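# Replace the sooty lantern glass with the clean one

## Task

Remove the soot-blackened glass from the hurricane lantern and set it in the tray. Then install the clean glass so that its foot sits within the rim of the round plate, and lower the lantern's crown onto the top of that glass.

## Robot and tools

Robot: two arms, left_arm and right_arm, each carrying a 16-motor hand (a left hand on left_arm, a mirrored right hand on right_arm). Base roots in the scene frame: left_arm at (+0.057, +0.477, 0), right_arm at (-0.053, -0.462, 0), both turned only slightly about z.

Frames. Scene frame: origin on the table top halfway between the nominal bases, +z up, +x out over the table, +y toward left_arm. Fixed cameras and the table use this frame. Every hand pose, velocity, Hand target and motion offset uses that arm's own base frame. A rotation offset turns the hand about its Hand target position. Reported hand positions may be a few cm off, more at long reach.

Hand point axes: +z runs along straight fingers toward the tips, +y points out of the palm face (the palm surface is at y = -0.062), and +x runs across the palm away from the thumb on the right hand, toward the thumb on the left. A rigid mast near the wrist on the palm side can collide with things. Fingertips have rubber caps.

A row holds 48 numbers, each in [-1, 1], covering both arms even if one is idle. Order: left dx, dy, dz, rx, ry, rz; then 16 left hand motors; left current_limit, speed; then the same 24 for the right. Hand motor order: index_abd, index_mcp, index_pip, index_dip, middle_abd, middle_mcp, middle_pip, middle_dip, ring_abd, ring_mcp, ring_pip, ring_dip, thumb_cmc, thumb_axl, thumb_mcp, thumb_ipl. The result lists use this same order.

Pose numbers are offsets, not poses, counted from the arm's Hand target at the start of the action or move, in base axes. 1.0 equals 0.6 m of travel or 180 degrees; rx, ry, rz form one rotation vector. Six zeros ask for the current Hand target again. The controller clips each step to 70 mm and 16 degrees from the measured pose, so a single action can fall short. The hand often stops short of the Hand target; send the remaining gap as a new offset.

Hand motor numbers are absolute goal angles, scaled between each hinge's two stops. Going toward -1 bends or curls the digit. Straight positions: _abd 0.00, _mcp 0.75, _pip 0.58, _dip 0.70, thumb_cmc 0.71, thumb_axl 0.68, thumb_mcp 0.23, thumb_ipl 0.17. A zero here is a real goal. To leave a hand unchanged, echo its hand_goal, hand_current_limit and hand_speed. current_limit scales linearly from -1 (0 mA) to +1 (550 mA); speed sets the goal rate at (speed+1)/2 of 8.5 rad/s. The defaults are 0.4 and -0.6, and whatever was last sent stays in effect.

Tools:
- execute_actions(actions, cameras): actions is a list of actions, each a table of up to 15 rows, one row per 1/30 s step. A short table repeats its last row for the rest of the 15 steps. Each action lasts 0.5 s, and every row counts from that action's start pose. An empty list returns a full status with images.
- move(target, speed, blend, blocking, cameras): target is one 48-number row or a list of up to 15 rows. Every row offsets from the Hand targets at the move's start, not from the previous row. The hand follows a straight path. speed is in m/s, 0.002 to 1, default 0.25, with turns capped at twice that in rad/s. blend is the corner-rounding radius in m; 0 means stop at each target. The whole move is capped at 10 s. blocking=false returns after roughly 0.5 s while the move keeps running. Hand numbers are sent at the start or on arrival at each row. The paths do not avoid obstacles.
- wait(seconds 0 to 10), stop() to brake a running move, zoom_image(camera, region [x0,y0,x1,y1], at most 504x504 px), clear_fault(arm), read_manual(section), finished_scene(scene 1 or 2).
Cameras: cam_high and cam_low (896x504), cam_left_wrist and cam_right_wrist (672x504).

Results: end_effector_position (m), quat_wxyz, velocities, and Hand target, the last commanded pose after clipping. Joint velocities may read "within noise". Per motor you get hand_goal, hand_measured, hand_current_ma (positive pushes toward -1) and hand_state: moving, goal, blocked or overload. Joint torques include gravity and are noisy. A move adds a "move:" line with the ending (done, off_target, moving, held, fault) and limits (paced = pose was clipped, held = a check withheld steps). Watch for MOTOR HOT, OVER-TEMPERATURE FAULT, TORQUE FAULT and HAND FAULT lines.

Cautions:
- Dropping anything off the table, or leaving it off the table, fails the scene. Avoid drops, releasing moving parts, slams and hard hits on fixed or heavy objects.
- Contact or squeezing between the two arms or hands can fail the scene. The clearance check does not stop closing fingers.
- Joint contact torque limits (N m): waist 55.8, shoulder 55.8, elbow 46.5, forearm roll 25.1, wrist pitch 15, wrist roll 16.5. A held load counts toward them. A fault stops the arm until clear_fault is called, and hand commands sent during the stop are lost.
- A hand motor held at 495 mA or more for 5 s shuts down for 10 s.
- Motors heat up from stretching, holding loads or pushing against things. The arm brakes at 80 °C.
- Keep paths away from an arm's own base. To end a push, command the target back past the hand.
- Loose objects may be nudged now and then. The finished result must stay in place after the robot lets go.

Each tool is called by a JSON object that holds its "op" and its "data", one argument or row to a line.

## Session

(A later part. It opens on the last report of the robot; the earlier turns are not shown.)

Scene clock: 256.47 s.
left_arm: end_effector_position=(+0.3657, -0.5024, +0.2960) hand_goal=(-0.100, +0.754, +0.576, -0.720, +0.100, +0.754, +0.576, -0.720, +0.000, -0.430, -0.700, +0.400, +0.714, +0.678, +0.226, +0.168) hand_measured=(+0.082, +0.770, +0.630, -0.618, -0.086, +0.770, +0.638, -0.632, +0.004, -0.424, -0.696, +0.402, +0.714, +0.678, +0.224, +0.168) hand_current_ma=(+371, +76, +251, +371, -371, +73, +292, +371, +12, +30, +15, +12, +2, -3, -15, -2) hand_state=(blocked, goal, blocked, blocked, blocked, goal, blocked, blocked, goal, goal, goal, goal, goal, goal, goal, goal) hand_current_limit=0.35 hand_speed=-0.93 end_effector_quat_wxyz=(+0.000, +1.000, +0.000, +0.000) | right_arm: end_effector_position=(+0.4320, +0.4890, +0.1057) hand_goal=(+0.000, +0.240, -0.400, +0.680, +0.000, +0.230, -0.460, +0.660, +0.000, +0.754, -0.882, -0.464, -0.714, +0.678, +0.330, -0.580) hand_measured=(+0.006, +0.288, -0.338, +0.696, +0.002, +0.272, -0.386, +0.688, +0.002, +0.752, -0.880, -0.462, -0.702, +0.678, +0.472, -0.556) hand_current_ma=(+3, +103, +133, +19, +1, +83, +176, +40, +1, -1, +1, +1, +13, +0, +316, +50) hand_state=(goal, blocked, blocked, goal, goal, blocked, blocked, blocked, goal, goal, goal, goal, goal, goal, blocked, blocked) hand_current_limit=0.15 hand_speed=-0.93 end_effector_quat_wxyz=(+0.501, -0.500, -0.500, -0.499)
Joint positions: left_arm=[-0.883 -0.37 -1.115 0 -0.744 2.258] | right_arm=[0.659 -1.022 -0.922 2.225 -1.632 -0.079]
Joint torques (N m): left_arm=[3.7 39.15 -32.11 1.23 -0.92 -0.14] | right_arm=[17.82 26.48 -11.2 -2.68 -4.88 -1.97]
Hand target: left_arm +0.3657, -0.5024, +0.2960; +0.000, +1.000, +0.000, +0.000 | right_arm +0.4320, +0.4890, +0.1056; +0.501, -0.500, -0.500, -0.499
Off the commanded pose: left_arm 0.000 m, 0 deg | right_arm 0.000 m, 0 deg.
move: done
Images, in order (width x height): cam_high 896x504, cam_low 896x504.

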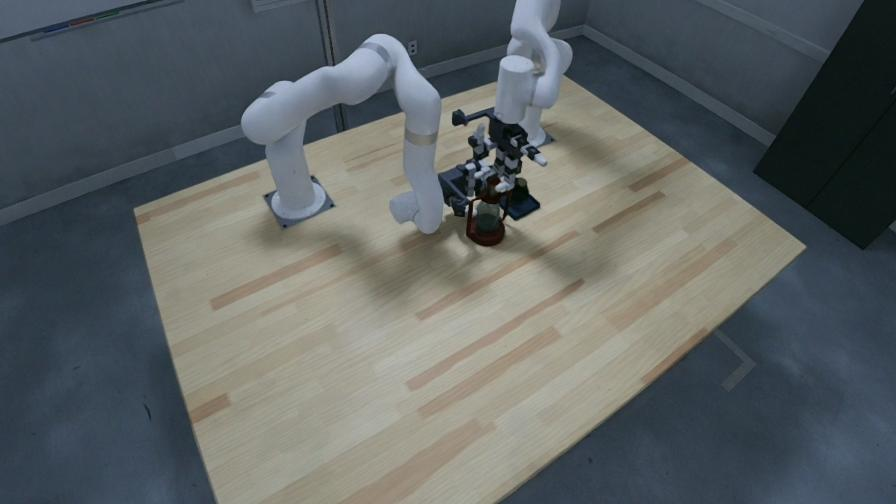

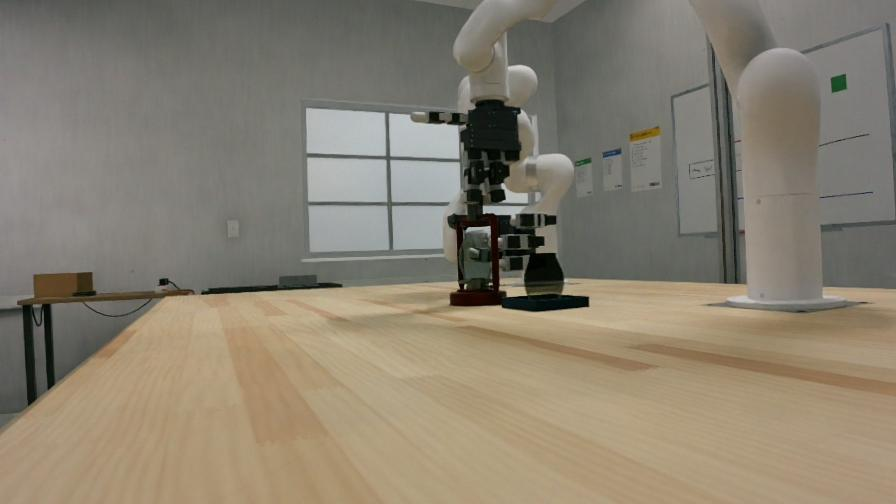

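{"op": "move", "data": {
  "target": [0,0,0,0,0,0,-0.1,0.754,0.576,-0.72,0.1,0.754,0.576,-0.72,0,-0.43,-0.7,0.4,0.714,0.678,0.226,0.168,0.35,-0.93,0,0,-0.006,0,0,0,0,0.24,-0.40,0.68,0,0.23,-0.46,0.66,0,0.754,-0.883,-0.464,-0.714,0.678,0.33,-0.58,0.15,-0.93],
  "speed": 0.01,
  "cameras": ["cam_high","cam_low"]
}}

{"op": "zoom_image", "data": {
  "camera": "cam_low",
  "region": [455, 260, 505, 310]
}}

{"op": "zoom_image", "data": {
  "camera": "cam_low",
  "region": [455, 205, 535, 285]
}}

Scene clock: 257.33 s.
left_arm: end_effector_position=(+0.3657, -0.5024, +0.2960) hand_goal=(-0.100, +0.754, +0.576, -0.720, +0.100, +0.754, +0.576, -0.720, +0.000, -0.430, -0.700, +0.400, +0.714, +0.678, +0.226, +0.168) hand_measured=(+0.082, +0.770, +0.630, -0.618, -0.086, +0.770, +0.638, -0.632, +0.004, -0.424, -0.696, +0.402, +0.714, +0.678, +0.224, +0.168) hand_current_ma=(+371, +76, +251, +371, -371, +73, +292, +371, +12, +30, +15, +12, +2, -3, -15, -2) hand_state=(blocked, goal, blocked, blocked, blocked, goal, blocked, blocked, goal, goal, goal, goal, goal, goal, goal, goal) hand_current_limit=0.35 hand_speed=-0.93 end_effector_quat_wxyz=(+0.000, +1.000, +0.000, +0.000) | right_arm: end_effector_position=(+0.4320, +0.4890, +0.1021) hand_goal=(+0.000, +0.240, -0.400, +0.680, +0.000, +0.230, -0.460, +0.660, +0.000, +0.754, -0.882, -0.464, -0.714, +0.678, +0.330, -0.580) hand_measured=(+0.006, +0.288, -0.338, +0.696, +0.002, +0.272, -0.386, +0.688, +0.002, +0.752, -0.880, -0.462, -0.702, +0.678, +0.472, -0.556) hand_current_ma=(+3, +103, +133, +19, +1, +83, +176, +40, +1, -1, +1, +1, +13, +0, +316, +50) hand_state=(goal, blocked, blocked, goal, goal, blocked, blocked, blocked, goal, goal, goal, goal, goal, goal, blocked, blocked) hand_current_limit=0.15 hand_speed=-0.93 end_effector_quat_wxyz=(+0.501, -0.500, -0.500, -0.499)
Joint positions: left_arm=[-0.883 -0.37 -1.115 0 -0.744 2.258] | right_arm=[0.659 -1.032 -0.927 2.225 -1.635 -0.082]
Joint torques (N m): left_arm=[3.6 38.23 -32.07 1.25 -0.86 -0.15] | right_arm=[18.49 22.87 -10 -2.35 -4.68 -2.04]
Hand target: left_arm +0.3657, -0.5024, +0.2960; +0.000, +1.000, +0.000, +0.000 | right_arm +0.4320, +0.4890, +0.1020; +0.501, -0.500, -0.500, -0.499
Off the commanded pose: left_arm 0.000 m, 0 deg | right_arm 0.000 m, 0 deg.
move: done
Images, in order (width x height): cam_high 896x504, cam_low 896x504.

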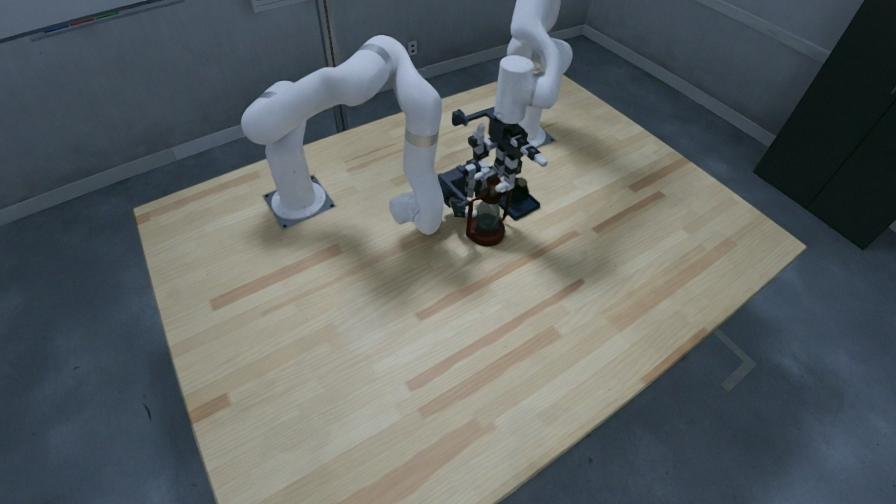

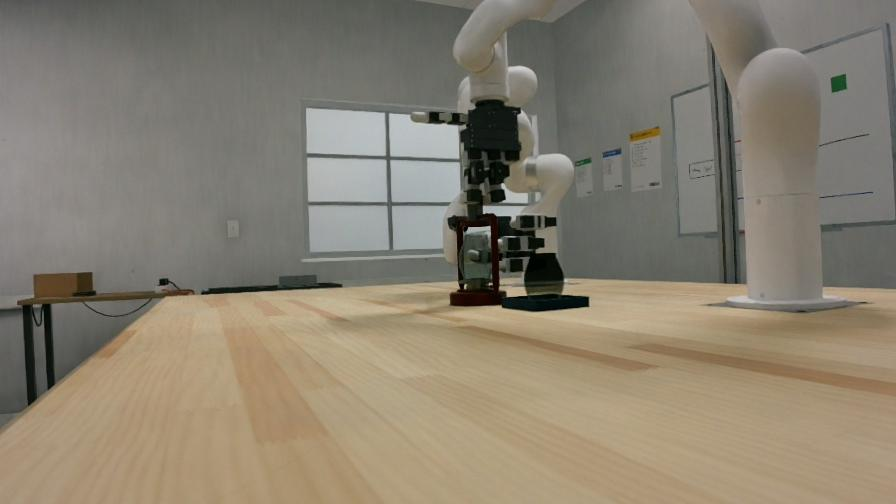

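Scaled by 10.080 from the camera's 896x504 image, which has a finer 1280x720 frame.

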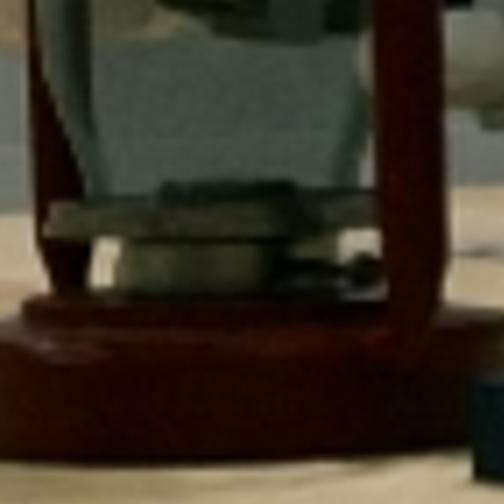

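Scaled by 6.300 from the camera's 896x504 image, which has a finer 1280x720 frame.

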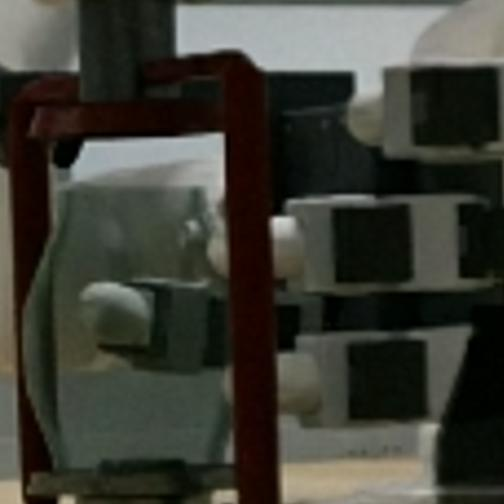

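{"op": "move", "data": {
  "target": [0,0,0,0,0,0,-0.1,0.754,0.576,-0.72,0.1,0.754,0.576,-0.72,0,-0.43,-0.7,0.4,0.714,0.678,0.226,0.168,0.35,-0.93,0,0,-0.004,0,0,0,0,0.24,-0.40,0.68,0,0.23,-0.46,0.66,0,0.754,-0.883,-0.464,-0.714,0.678,0.33,-0.58,0.15,-0.93],
  "speed": 0.01
}}

Scene clock: 258.20 s.
left_arm: end_effector_position=(+0.3657, -0.5024, +0.2960) hand_goal=(-0.100, +0.754, +0.576, -0.720, +0.100, +0.754, +0.576, -0.720, +0.000, -0.430, -0.700, +0.400, +0.714, +0.678, +0.226, +0.168) hand_measured=(+0.082, +0.770, +0.630, -0.618, -0.086, +0.770, +0.638, -0.632, +0.004, -0.424, -0.696, +0.402, +0.714, +0.678, +0.224, +0.168) hand_current_ma=(+371, +76, +251, +371, -371, +73, +292, +371, +12, +30, +15, +12, +2, -3, -15, -2) hand_state=(blocked, goal, blocked, blocked, blocked, goal, blocked, blocked, goal, goal, goal, goal, goal, goal, goal, goal) hand_current_limit=0.35 hand_speed=-0.93 end_effector_quat_wxyz=(+0.000, +1.000, +0.000, +0.000) | right_arm: end_effector_position=(+0.4320, +0.4890, +0.0997) hand_goal=(+0.000, +0.240, -0.400, +0.680, +0.000, +0.230, -0.460, +0.660, +0.000, +0.754, -0.882, -0.464, -0.714, +0.678, +0.330, -0.580) hand_measured=(-0.006, +0.288, -0.342, +0.696, -0.026, +0.272, -0.386, +0.688, +0.002, +0.752, -0.880, -0.462, -0.716, +0.678, +0.472, -0.554) hand_current_ma=(-4, +103, +123, +19, -29, +83, +174, +40, +1, -1, +1, +1, -1, +0, +316, +56) hand_state=(goal, blocked, blocked, goal, blocked, blocked, blocked, blocked, goal, goal, goal, goal, goal, goal, blocked, blocked) hand_current_limit=0.15 hand_speed=-0.93 end_effector_quat_wxyz=(+0.501, -0.500, -0.500, -0.499)
Joint positions: left_arm=[-0.883 -0.37 -1.115 0 -0.744 2.258] | right_arm=[0.659 -1.038 -0.93 2.225 -1.636 -0.084]
Joint torques (N m): left_arm=[3.43 38.69 -32.23 1.4 -0.96 -0.19] | right_arm=[18.12 19.72 -8.52 -1.78 -2.66 -1.21]
Hand target: left_arm +0.3657, -0.5024, +0.2960; +0.000, +1.000, +0.000, +0.000 | right_arm +0.4320, +0.4890, +0.0996; +0.501, -0.500, -0.500, -0.499
Off the commanded pose: left_arm 0.000 m, 0 deg | right_arm 0.000 m, 0 deg.
move: done

{"op": "execute_actions", "data": {
  "actions": []
}}

{"op": "zoom_image", "data": {
  "camera": "cam_low",
  "region": [455, 260, 505, 310]
}}

{"op": "zoom_image", "data": {
  "camera": "cam_low",
  "region": [455, 205, 535, 285]
}}

{"op": "zoom_image", "data": {
  "camera": "cam_high",
  "region": [468, 180, 508, 250]
}}

{"op": "zoom_image", "data": {
  "camera": "cam_right_wrist",
  "region": [380, 0, 672, 370]
}}

Scene clock: 258.37 s.
left_arm: end_effector_position=(+0.3657, -0.5024, +0.2960) hand_goal=(-0.100, +0.754, +0.576, -0.720, +0.100, +0.754, +0.576, -0.720, +0.000, -0.430, -0.700, +0.400, +0.714, +0.678, +0.226, +0.168) hand_measured=(+0.082, +0.770, +0.630, -0.618, -0.086, +0.770, +0.638, -0.632, +0.004, -0.424, -0.696, +0.402, +0.714, +0.678, +0.224, +0.168) hand_current_ma=(+371, +76, +251, +371, -371, +73, +292, +371, +12, +30, +15, +12, +2, -3, -15, -2) hand_state=(blocked, goal, blocked, blocked, blocked, goal, blocked, blocked, goal, goal, goal, goal, goal, goal, goal, goal) hand_current_limit=0.35 hand_speed=-0.93 end_effector_quat_wxyz=(+0.000, +1.000, +0.000, +0.000) | right_arm: end_effector_position=(+0.4320, +0.4890, +0.0997) hand_goal=(+0.000, +0.240, -0.400, +0.680, +0.000, +0.230, -0.460, +0.660, +0.000, +0.754, -0.882, -0.464, -0.714, +0.678, +0.330, -0.580) hand_measured=(-0.006, +0.288, -0.342, +0.696, -0.026, +0.272, -0.386, +0.688, +0.002, +0.752, -0.880, -0.462, -0.716, +0.678, +0.472, -0.554) hand_current_ma=(-4, +103, +123, +19, -30, +83, +174, +40, +1, -1, +1, +1, -1, +0, +316, +56) hand_state=(goal, blocked, blocked, goal, blocked, blocked, blocked, blocked, goal, goal, goal, goal, goal, goal, blocked, blocked) hand_current_limit=0.15 hand_speed=-0.93 end_effector_quat_wxyz=(+0.501, -0.500, -0.500, -0.499)
Joint positions: left_arm=[-0.883 -0.37 -1.115 0 -0.744 2.258] | right_arm=[0.659 -1.038 -0.93 2.225 -1.636 -0.084]
Joint velocities: within noise
Joint torques (N m): left_arm=[3.95 38.4 -32.05 1.63 -0.96 -0.22] | right_arm=[16.68 20.49 -8.78 -2.3 -2.49 -1.01]
Motor temperatures (°C): left_arm=[31 31 32 32 33 33] | right_arm=[26 31 31 32 35 31]
Hand target: left_arm +0.3657, -0.5024, +0.2960; +0.000, +1.000, +0.000, +0.000 | right_arm +0.4320, +0.4890, +0.0996; +0.501, -0.500, -0.500, -0.499
Off the commanded pose: left_arm 0.000 m, 0 deg | right_arm 0.000 m, 0 deg.

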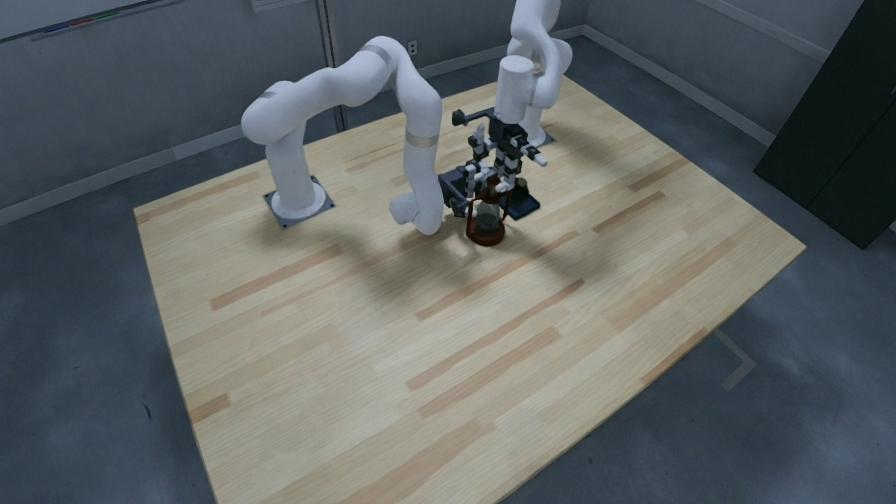

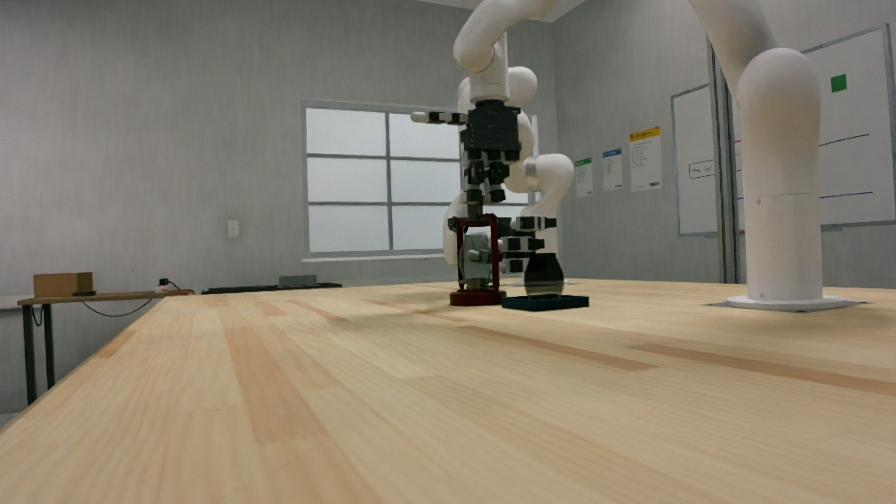

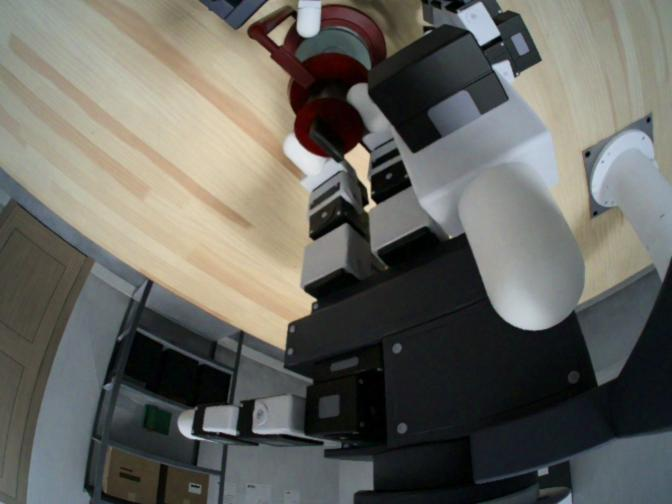

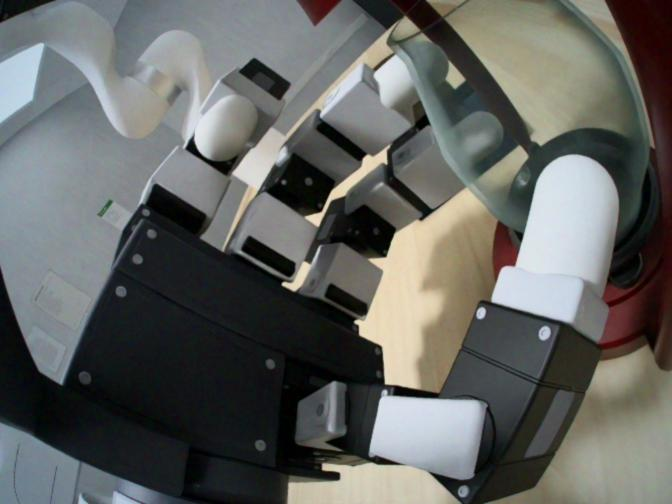

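Scaled by 10.080 from the camera's 896x504 image, which has a finer 1280x720 frame.

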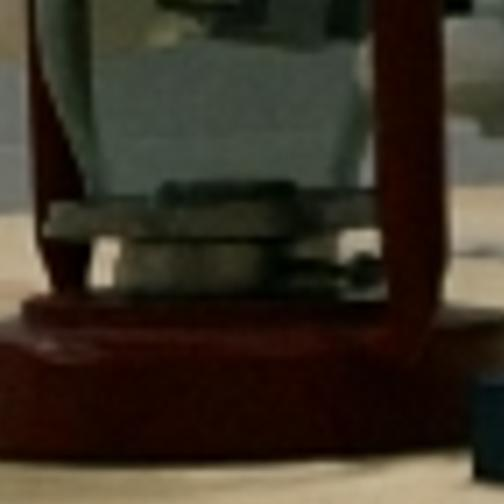

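Scaled by 6.300 from the camera's 896x504 image, which has a finer 1280x720 frame.

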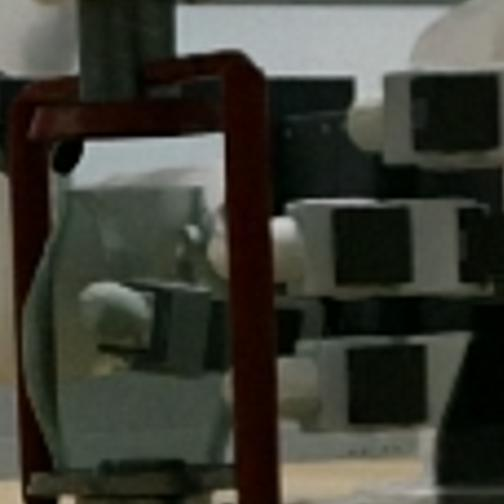

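Scaled by 7.200 from the camera's 896x504 image, which has a finer 1280x720 frame.

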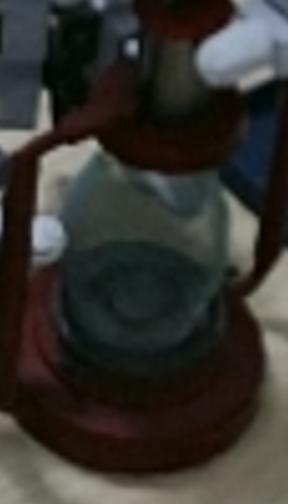

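Scaled by 1.362 from the camera's 672x504 image, which has a finer 960x720 frame.

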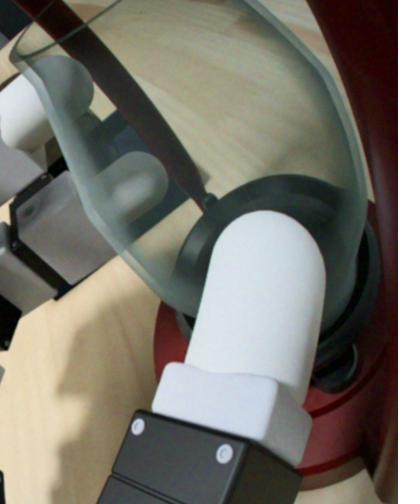

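{"op": "move", "data": {
  "target": [
    [0,0,0,0,0,0,-0.1,0.754,0.576,-0.72,0.1,0.754,0.576,-0.72,0,-0.43,-0.7,0.4,0.714,0.678,0.226,0.168,0.35,-0.93,0,0,0.0005,0,0,0,0,0.27,-0.34,0.69,0,0.26,-0.39,0.68,0,0.754,-0.883,-0.464,-0.714,0.678,0.42,-0.58,0.0,-0.96],
    [0,0,0,0,0,0,-0.1,0.754,0.576,-0.72,0.1,0.754,0.576,-0.72,0,-0.43,-0.7,0.4,0.714,0.678,0.226,0.168,0.35,-0.93,0,0,0.0005,0,0,0,0,0.287,-0.315,0.694,0,0.272,-0.36,0.69,0,0.754,-0.883,-0.464,-0.714,0.678,0.50,-0.6,0.0,-0.96]
  ],
  "speed": 0.02,
  "cameras": ["cam_low","cam_right_wrist"]
}}

{"op": "zoom_image", "data": {
  "camera": "cam_low",
  "region": [455, 205, 535, 285]
}}

Scene clock: 260.33 s.
left_arm: end_effector_position=(+0.3657, -0.5024, +0.2960) hand_goal=(-0.100, +0.754, +0.576, -0.720, +0.100, +0.754, +0.576, -0.720, +0.000, -0.430, -0.700, +0.400, +0.714, +0.678, +0.226, +0.168) hand_measured=(+0.082, +0.770, +0.630, -0.618, -0.086, +0.770, +0.638, -0.632, +0.004, -0.424, -0.696, +0.402, +0.714, +0.678, +0.224, +0.168) hand_current_ma=(+371, +76, +251, +371, -371, +73, +292, +371, +12, +30, +15, +12, +2, -3, -15, -2) hand_state=(blocked, goal, blocked, blocked, blocked, goal, blocked, blocked, goal, goal, goal, goal, goal, goal, goal, goal) hand_current_limit=0.35 hand_speed=-0.93 end_effector_quat_wxyz=(+0.000, +1.000, +0.000, +0.000) | right_arm: end_effector_position=(+0.4320, +0.4890, +0.0999) hand_goal=(+0.000, +0.288, -0.314, +0.694, +0.000, +0.272, -0.360, +0.690, +0.000, +0.754, -0.882, -0.464, -0.714, +0.678, +0.500, -0.600) hand_measured=(+0.000, +0.290, -0.314, +0.698, -0.002, +0.276, -0.360, +0.690, +0.002, +0.752, -0.880, -0.462, -0.708, +0.676, +0.498, -0.598) hand_current_ma=(+0, +1, +0, +2, -1, +3, +0, +0, +1, -1, +1, +1, +4, -1, -1, +1) hand_state=(goal, goal, goal, goal, goal, goal, goal, goal, goal, goal, goal, goal, goal, goal, goal, goal) hand_current_limit=0.00 hand_speed=-0.96 end_effector_quat_wxyz=(+0.501, -0.500, -0.500, -0.499)
Joint positions: left_arm=[-0.883 -0.37 -1.115 0 -0.744 2.258] | right_arm=[0.659 -1.037 -0.93 2.225 -1.636 -0.084]
Joint torques (N m): left_arm=[3.92 38.34 -31.75 1.16 -0.92 -0.21] | right_arm=[13.65 53.76 -4.04 1.67 -0.09 1.29]
Hand target: left_arm +0.3657, -0.5024, +0.2960; +0.000, +1.000, +0.000, +0.000 | right_arm +0.4320, +0.4890, +0.0999; +0.501, -0.500, -0.500, -0.499
Off the commanded pose: left_arm 0.000 m, 0 deg | right_arm 0.000 m, 0 deg.
move: done
Images, in order (width x height): cam_low 896x504, cam_right_wrist 672x504.

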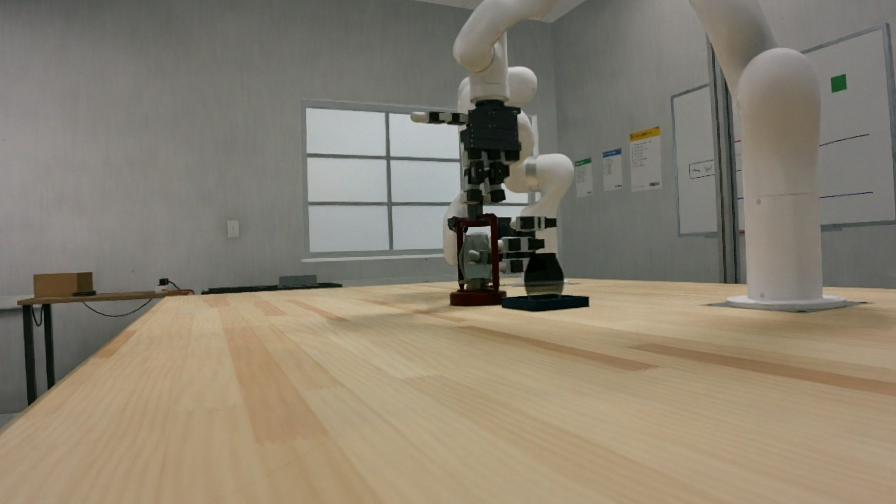

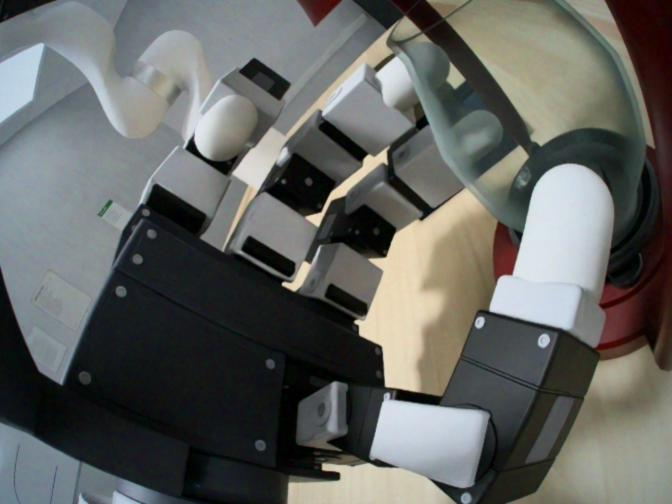

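Scaled by 6.300 from the camera's 896x504 image, which has a finer 1280x720 frame.

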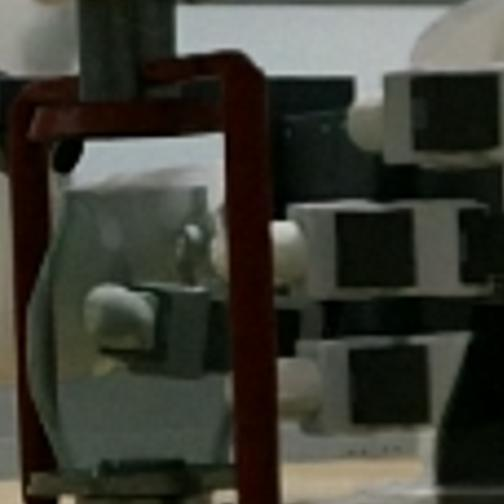

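{"op": "move", "data": {
  "target": [
    [0,0,0,0,0,0,-0.1,0.754,0.576,-0.72,0.1,0.754,0.576,-0.72,0,-0.43,-0.7,0.4,0.714,0.678,0.226,0.168,0.35,-0.93,0,0,0.0005,0,0,0,0,0.30,-0.27,0.696,0,0.30,-0.27,0.696,0,0.754,-0.883,-0.464,-0.714,0.678,0.58,-0.66,0.0,-0.94],
    [0,0,0,0,0,0,-0.1,0.754,0.576,-0.72,0.1,0.754,0.576,-0.72,0,-0.43,-0.7,0.4,0.714,0.678,0.226,0.168,0.35,-0.93,-0.12,0,0.0005,0,0,0,0,0.30,-0.27,0.696,0,0.30,-0.27,0.696,0,0.754,-0.883,-0.464,-0.714,0.678,0.58,-0.66,0.0,-0.94]
  ],
  "speed": 0.03,
  "cameras": ["cam_low","cam_high"]
}}

{"op": "zoom_image", "data": {
  "camera": "cam_low",
  "region": [455, 205, 535, 285]
}}

{"op": "zoom_image", "data": {
  "camera": "cam_high",
  "region": [460, 170, 520, 250]
}}

Scene clock: 264.07 s.
left_arm: end_effector_position=(+0.3657, -0.5024, +0.2960) hand_goal=(-0.100, +0.754, +0.576, -0.720, +0.100, +0.754, +0.576, -0.720, +0.000, -0.430, -0.700, +0.400, +0.714, +0.678, +0.226, +0.168) hand_measured=(+0.082, +0.770, +0.630, -0.618, -0.086, +0.770, +0.638, -0.632, +0.004, -0.424, -0.696, +0.402, +0.714, +0.678, +0.224, +0.168) hand_current_ma=(+371, +76, +251, +371, -371, +73, +292, +371, +12, +30, +15, +12, +2, -3, -15, -2) hand_state=(blocked, goal, blocked, blocked, blocked, goal, blocked, blocked, goal, goal, goal, goal, goal, goal, goal, goal) hand_current_limit=0.35 hand_speed=-0.93 end_effector_quat_wxyz=(+0.000, +1.000, +0.000, +0.000) | right_arm: end_effector_position=(+0.3600, +0.4890, +0.1002) hand_goal=(+0.000, +0.300, -0.270, +0.696, +0.000, +0.300, -0.270, +0.696, +0.000, +0.754, -0.882, -0.464, -0.714, +0.678, +0.580, -0.660) hand_measured=(+0.000, +0.298, -0.274, +0.698, +0.000, +0.298, -0.272, +0.694, +0.002, +0.752, -0.880, -0.462, -0.708, +0.676, +0.578, -0.658) hand_current_ma=(+0, -1, -2, +1, +0, -1, -2, -1, +1, -1, +1, +1, +4, -1, -1, +1) hand_state=(goal, goal, goal, goal, goal, goal, goal, goal, goal, goal, goal, goal, goal, goal, goal, goal) hand_current_limit=0.00 hand_speed=-0.94 end_effector_quat_wxyz=(+0.501, -0.500, -0.500, -0.499)
Joint positions: left_arm=[-0.883 -0.37 -1.115 0 -0.744 2.258] | right_arm=[0.773 -1.01 -0.793 2.331 -1.722 -0.156]
Joint torques (N m): left_arm=[3.06 38.27 -31.64 1.78 -0.92 -0.25] | right_arm=[16.13 52.39 -2.45 3.13 -4.53 -1.92]
Hand target: left_arm +0.3657, -0.5024, +0.2960; +0.000, +1.000, +0.000, +0.000 | right_arm +0.3600, +0.4890, +0.1002; +0.501, -0.500, -0.500, -0.499
Off the commanded pose: left_arm 0.000 m, 0 deg | right_arm 0.000 m, 0 deg.
move: done
Images, in order (width x height): cam_high 896x504, cam_low 896x504.

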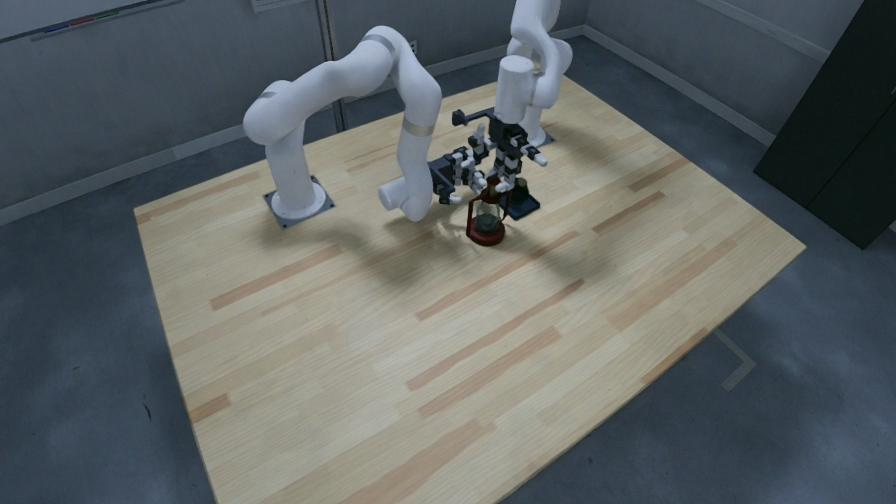

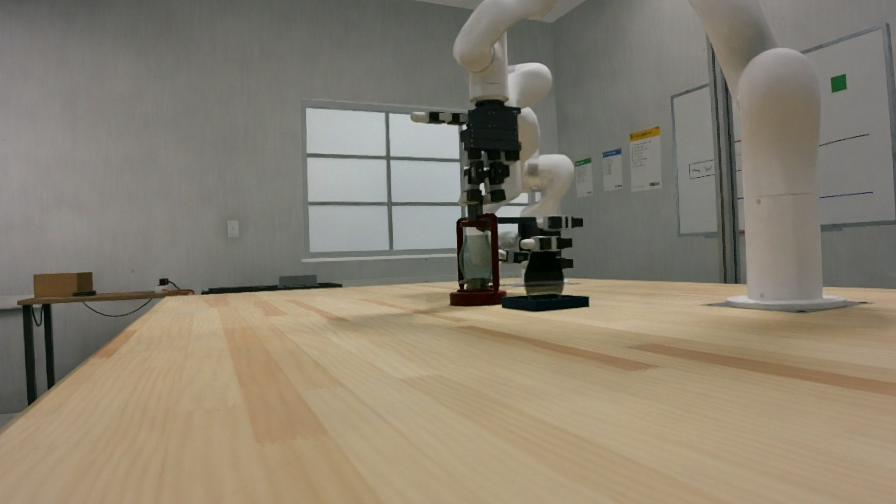

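Scaled by 6.300 from the camera's 896x504 image, which has a finer 1280x720 frame.

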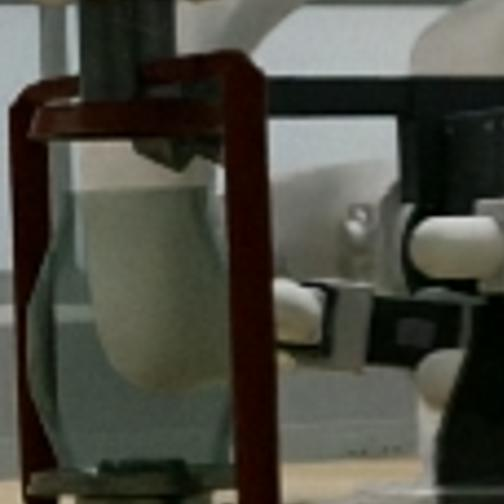

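Scaled by 6.300 from the camera's 896x504 image, which has a finer 1280x720 frame.

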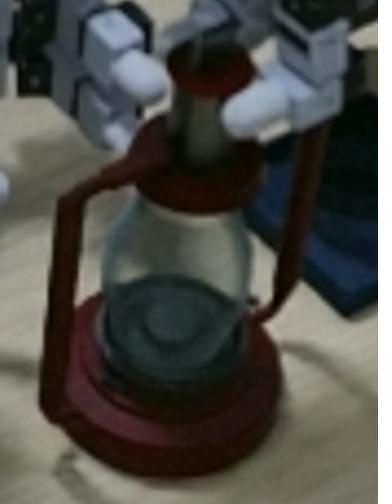

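{"op": "move", "data": {
  "target": [0,0,-0.0167,0,0,0,-0.1,0.754,0.576,-0.72,0.1,0.754,0.576,-0.72,0,-0.43,-0.7,0.4,0.714,0.678,0.226,0.168,0.35,-0.93,0,-0.25,0.05,0,0,0,0,0.30,-0.27,0.696,0,0.30,-0.27,0.696,0,0.754,-0.883,-0.464,-0.714,0.678,0.58,-0.66,0.0,-0.94],
  "speed": 0.05,
  "cameras": ["cam_low","cam_high"]
}}

{"op": "zoom_image", "data": {
  "camera": "cam_low",
  "region": [455, 205, 535, 285]
}}

Scene clock: 267.77 s.
left_arm: end_effector_position=(+0.3657, -0.5024, +0.2860) hand_goal=(-0.100, +0.754, +0.576, -0.720, +0.100, +0.754, +0.576, -0.720, +0.000, -0.430, -0.700, +0.400, +0.714, +0.678, +0.226, +0.168) hand_measured=(+0.082, +0.770, +0.630, -0.618, -0.086, +0.770, +0.638, -0.632, +0.004, -0.424, -0.696, +0.402, +0.714, +0.678, +0.224, +0.168) hand_current_ma=(+371, +76, +251, +371, -371, +73, +292, +371, +12, +30, +15, +12, +2, -3, -15, -2) hand_state=(blocked, goal, blocked, blocked, blocked, goal, blocked, blocked, goal, goal, goal, goal, goal, goal, goal, goal) hand_current_limit=0.35 hand_speed=-0.93 end_effector_quat_wxyz=(+0.000, +1.000, +0.000, +0.000) | right_arm: end_effector_position=(+0.3600, +0.3390, +0.1302) hand_goal=(+0.000, +0.300, -0.270, +0.696, +0.000, +0.300, -0.270, +0.696, +0.000, +0.754, -0.882, -0.464, -0.714, +0.678, +0.580, -0.660) hand_measured=(+0.000, +0.298, -0.272, +0.698, +0.000, +0.298, -0.272, +0.694, +0.002, +0.752, -0.880, -0.462, -0.708, +0.676, +0.578, -0.658) hand_current_ma=(+0, -1, -1, +1, +0, -1, -1, -1, +1, -1, +1, +1, +4, -1, -1, +1) hand_state=(goal, goal, goal, goal, goal, goal, goal, goal, goal, goal, goal, goal, goal, goal, goal, goal) hand_current_limit=0.00 hand_speed=-0.94 end_effector_quat_wxyz=(+0.501, -0.500, -0.500, -0.499)
Joint positions: left_arm=[-0.883 -0.383 -1.107 0 -0.723 2.258] | right_arm=[0.407 -0.906 -0.552 1.954 -1.708 -0.326]
Joint torques (N m): left_arm=[2.79 24.22 -19.56 1.37 1.49 -0.12] | right_arm=[-18.21 46.9 0.58 -2.31 0.32 -1.88]
Hand target: left_arm +0.3657, -0.5024, +0.2860; +0.000, +1.000, +0.000, +0.000 | right_arm +0.3600, +0.3390, +0.1302; +0.501, -0.500, -0.500, -0.499
Off the commanded pose: left_arm 0.000 m, 0 deg | right_arm 0.000 m, 0 deg.
move: done
Images, in order (width x height): cam_high 896x504, cam_low 896x504.

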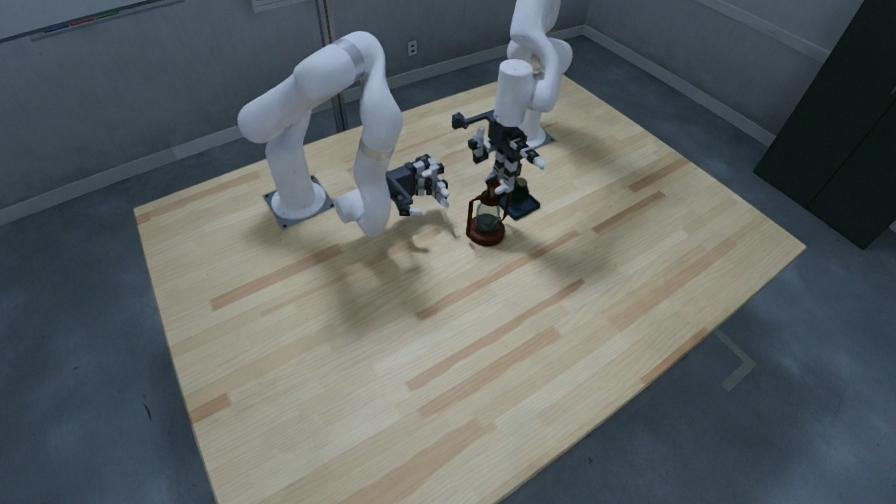

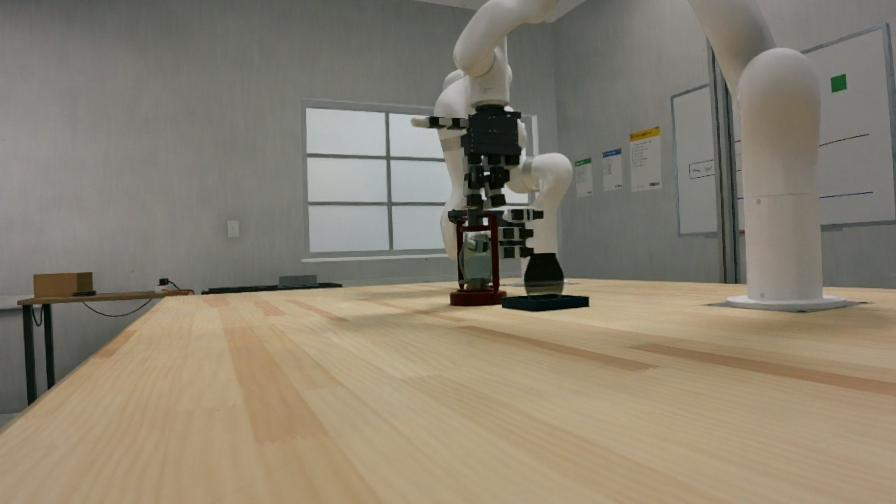

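Scaled by 6.300 from the camera's 896x504 image, which has a finer 1280x720 frame.

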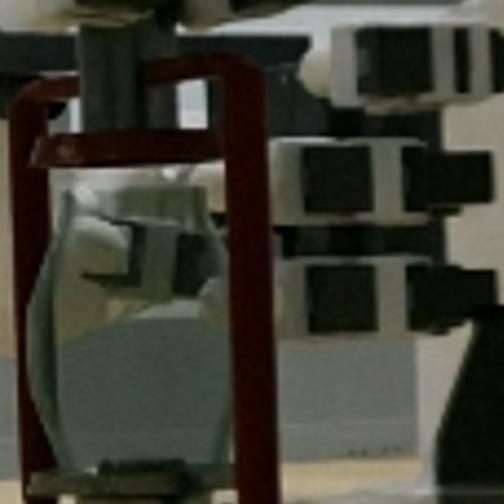

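{"op": "move", "data": {
  "target": [0,0,-0.0117,0,0,0,-0.1,0.754,0.576,-0.72,0.1,0.754,0.576,-0.72,0,-0.43,-0.7,0.4,0.714,0.678,0.226,0.168,0.35,-0.93,0,0,0,0,0,0,0,0.30,-0.27,0.696,0,0.30,-0.27,0.696,0,0.754,-0.883,-0.464,-0.714,0.678,0.58,-0.66,0.0,-0.94],
  "speed": 0.012,
  "cameras": ["cam_low","cam_high","cam_left_wrist"]
}}

{"op": "zoom_image", "data": {
  "camera": "cam_low",
  "region": [455, 205, 535, 285]
}}

{"op": "zoom_image", "data": {
  "camera": "cam_high",
  "region": [460, 170, 520, 250]
}}

Scene clock: 268.70 s.
left_arm: end_effector_position=(+0.3657, -0.5024, +0.2790) hand_goal=(-0.100, +0.754, +0.576, -0.720, +0.100, +0.754, +0.576, -0.720, +0.000, -0.430, -0.700, +0.400, +0.714, +0.678, +0.226, +0.168) hand_measured=(+0.082, +0.770, +0.630, -0.618, -0.086, +0.770, +0.638, -0.632, +0.004, -0.424, -0.696, +0.402, +0.714, +0.678, +0.224, +0.168) hand_current_ma=(+371, +76, +251, +371, -371, +73, +292, +371, +12, +30, +15, +12, +2, -3, -15, -2) hand_state=(blocked, goal, blocked, blocked, blocked, goal, blocked, blocked, goal, goal, goal, goal, goal, goal, goal, goal) hand_current_limit=0.35 hand_speed=-0.93 end_effector_quat_wxyz=(+0.000, +1.000, +0.000, +0.000) | right_arm: end_effector_position=(+0.3600, +0.3390, +0.1302) hand_goal=(+0.000, +0.300, -0.270, +0.696, +0.000, +0.300, -0.270, +0.696, +0.000, +0.754, -0.882, -0.464, -0.714, +0.678, +0.580, -0.660) hand_measured=(+0.000, +0.298, -0.272, +0.698, +0.000, +0.298, -0.272, +0.694, +0.002, +0.752, -0.880, -0.462, -0.708, +0.676, +0.578, -0.658) hand_current_ma=(+0, -1, -1, +1, +0, -1, -1, -1, +1, -1, +1, +1, +4, -1, -1, +1) hand_state=(goal, goal, goal, goal, goal, goal, goal, goal, goal, goal, goal, goal, goal, goal, goal, goal) hand_current_limit=0.00 hand_speed=-0.94 end_effector_quat_wxyz=(+0.501, -0.500, -0.500, -0.499)
Joint positions: left_arm=[-0.883 -0.392 -1.101 0 -0.709 2.258] | right_arm=[0.407 -0.906 -0.552 1.954 -1.708 -0.326]
Joint torques (N m): left_arm=[2.91 24.37 -18.88 0.95 1.63 0.13] | right_arm=[-19 46.06 -0.37 -1.98 0.5 -1.76]
Hand target: left_arm +0.3657, -0.5024, +0.2790; +0.000, +1.000, +0.000, +0.000 | right_arm +0.3600, +0.3390, +0.1302; +0.501, -0.500, -0.500, -0.499
Off the commanded pose: left_arm 0.000 m, 0 deg | right_arm 0.000 m, 0 deg.
move: done
Images, in order (width x height): cam_high 896x504, cam_low 896x504, cam_left_wrist 672x504.

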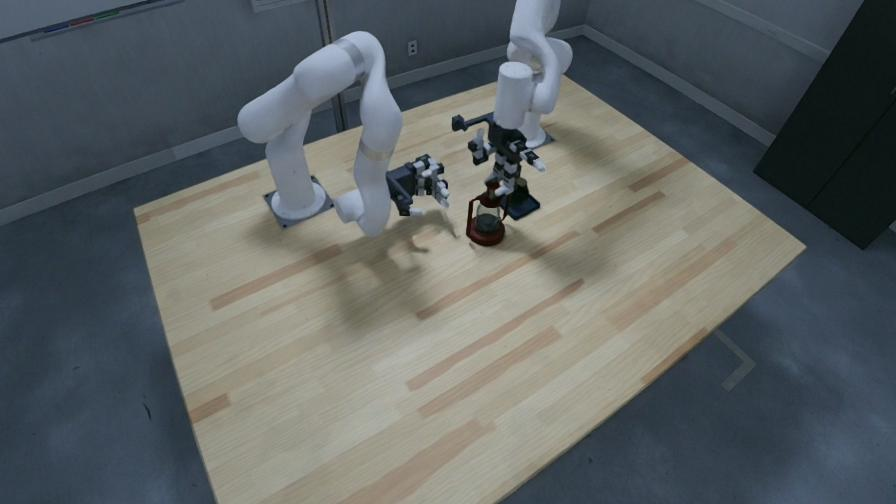

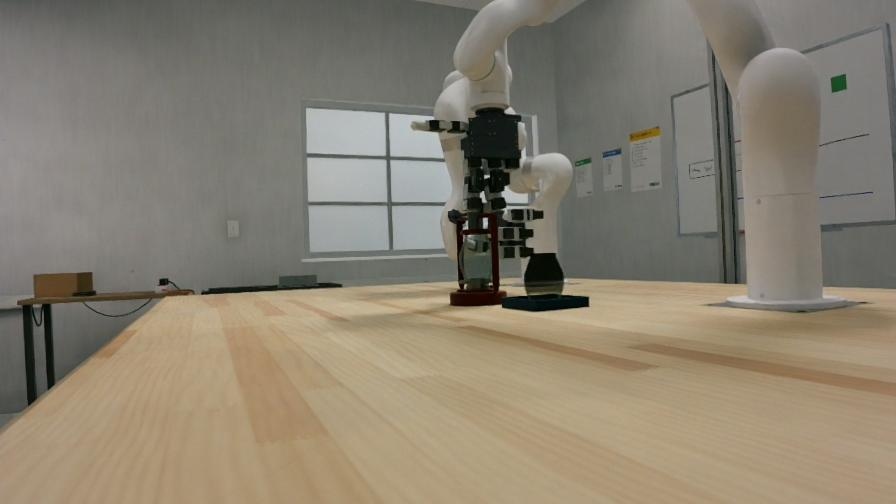

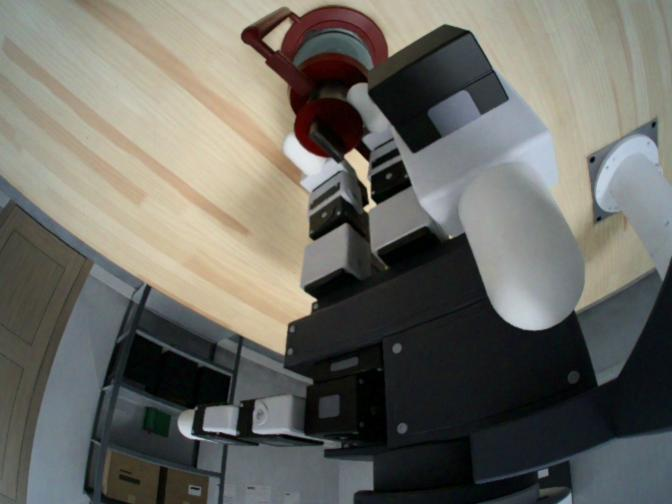

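Scaled by 6.300 from the camera's 896x504 image, which has a finer 1280x720 frame.

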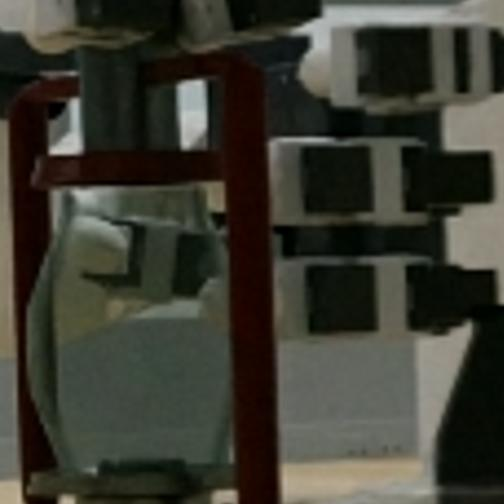

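Scaled by 6.300 from the camera's 896x504 image, which has a finer 1280x720 frame.

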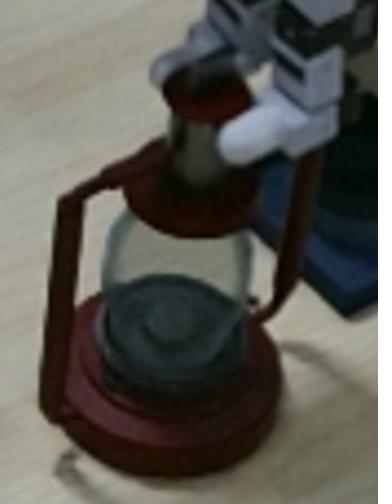

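{"op": "move", "data": {
  "target": [0,0,-0.0083,0,0,0,-0.1,0.754,0.576,-0.72,0.1,0.754,0.576,-0.72,0,-0.43,-0.7,0.4,0.714,0.678,0.226,0.168,0.35,-0.93,0,0,0,0,0,0,0,0.30,-0.27,0.696,0,0.30,-0.27,0.696,0,0.754,-0.883,-0.464,-0.714,0.678,0.58,-0.66,0.0,-0.94],
  "speed": 0.01,
  "cameras": ["cam_low","cam_high"]
}}

{"op": "zoom_image", "data": {
  "camera": "cam_low",
  "region": [455, 205, 535, 285]
}}

Scene clock: 269.63 s.
left_arm: end_effector_position=(+0.3657, -0.5024, +0.2740) hand_goal=(-0.100, +0.754, +0.576, -0.720, +0.100, +0.754, +0.576, -0.720, +0.000, -0.430, -0.700, +0.400, +0.714, +0.678, +0.226, +0.168) hand_measured=(+0.082, +0.770, +0.630, -0.628, -0.086, +0.770, +0.638, -0.642, +0.004, -0.424, -0.696, +0.402, +0.714, +0.678, +0.224, +0.168) hand_current_ma=(+371, +76, +251, +370, -371, +73, +292, +370, +12, +30, +15, +12, +2, -3, -15, -2) hand_state=(blocked, goal, blocked, blocked, blocked, goal, blocked, blocked, goal, goal, goal, goal, goal, goal, goal, goal) hand_current_limit=0.35 hand_speed=-0.93 end_effector_quat_wxyz=(+0.000, +1.000, +0.000, +0.000) | right_arm: end_effector_position=(+0.3600, +0.3390, +0.1302) hand_goal=(+0.000, +0.300, -0.270, +0.696, +0.000, +0.300, -0.270, +0.696, +0.000, +0.754, -0.882, -0.464, -0.714, +0.678, +0.580, -0.660) hand_measured=(+0.000, +0.298, -0.272, +0.698, +0.000, +0.298, -0.272, +0.694, +0.002, +0.752, -0.880, -0.462, -0.708, +0.676, +0.578, -0.658) hand_current_ma=(+0, -1, -1, +1, +0, -1, -1, -1, +1, -1, +1, +1, +4, -1, -1, +1) hand_state=(goal, goal, goal, goal, goal, goal, goal, goal, goal, goal, goal, goal, goal, goal, goal, goal) hand_current_limit=0.00 hand_speed=-0.94 end_effector_quat_wxyz=(+0.501, -0.500, -0.500, -0.499)
Joint positions: left_arm=[-0.883 -0.398 -1.097 0 -0.699 2.258] | right_arm=[0.407 -0.906 -0.552 1.954 -1.708 -0.326]
Joint torques (N m): left_arm=[3.49 23.85 -18.06 1 1.53 0.34] | right_arm=[-18.79 46.3 0.05 -3.04 0.47 -2.03]
Hand target: left_arm +0.3657, -0.5024, +0.2740; +0.000, +1.000, +0.000, +0.000 | right_arm +0.3600, +0.3390, +0.1302; +0.501, -0.500, -0.500, -0.499
Off the commanded pose: left_arm 0.000 m, 0 deg | right_arm 0.000 m, 0 deg.
move: done
Images, in order (width x height): cam_high 896x504, cam_low 896x504.

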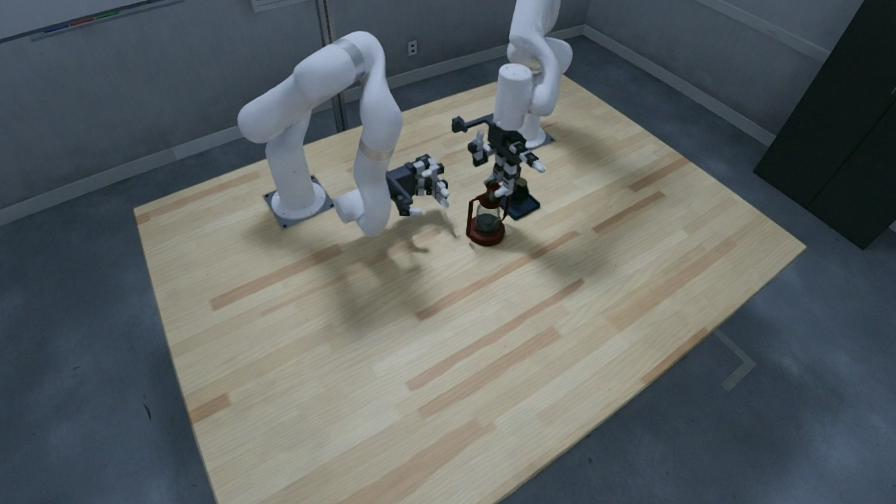

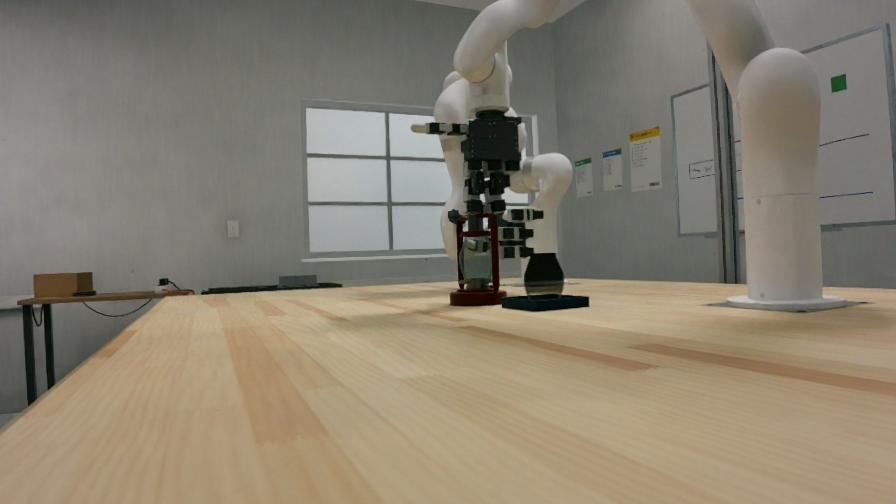

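Scaled by 6.300 from the camera's 896x504 image, which has a finer 1280x720 frame.

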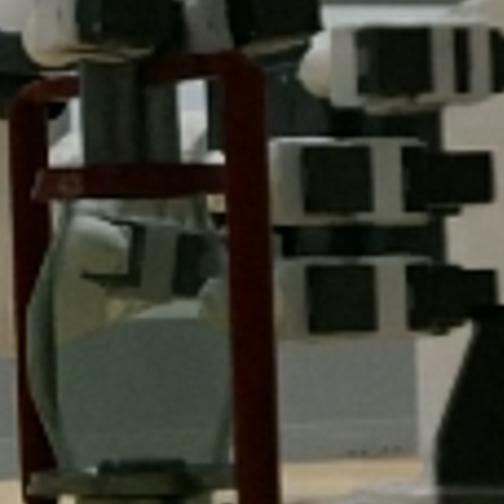

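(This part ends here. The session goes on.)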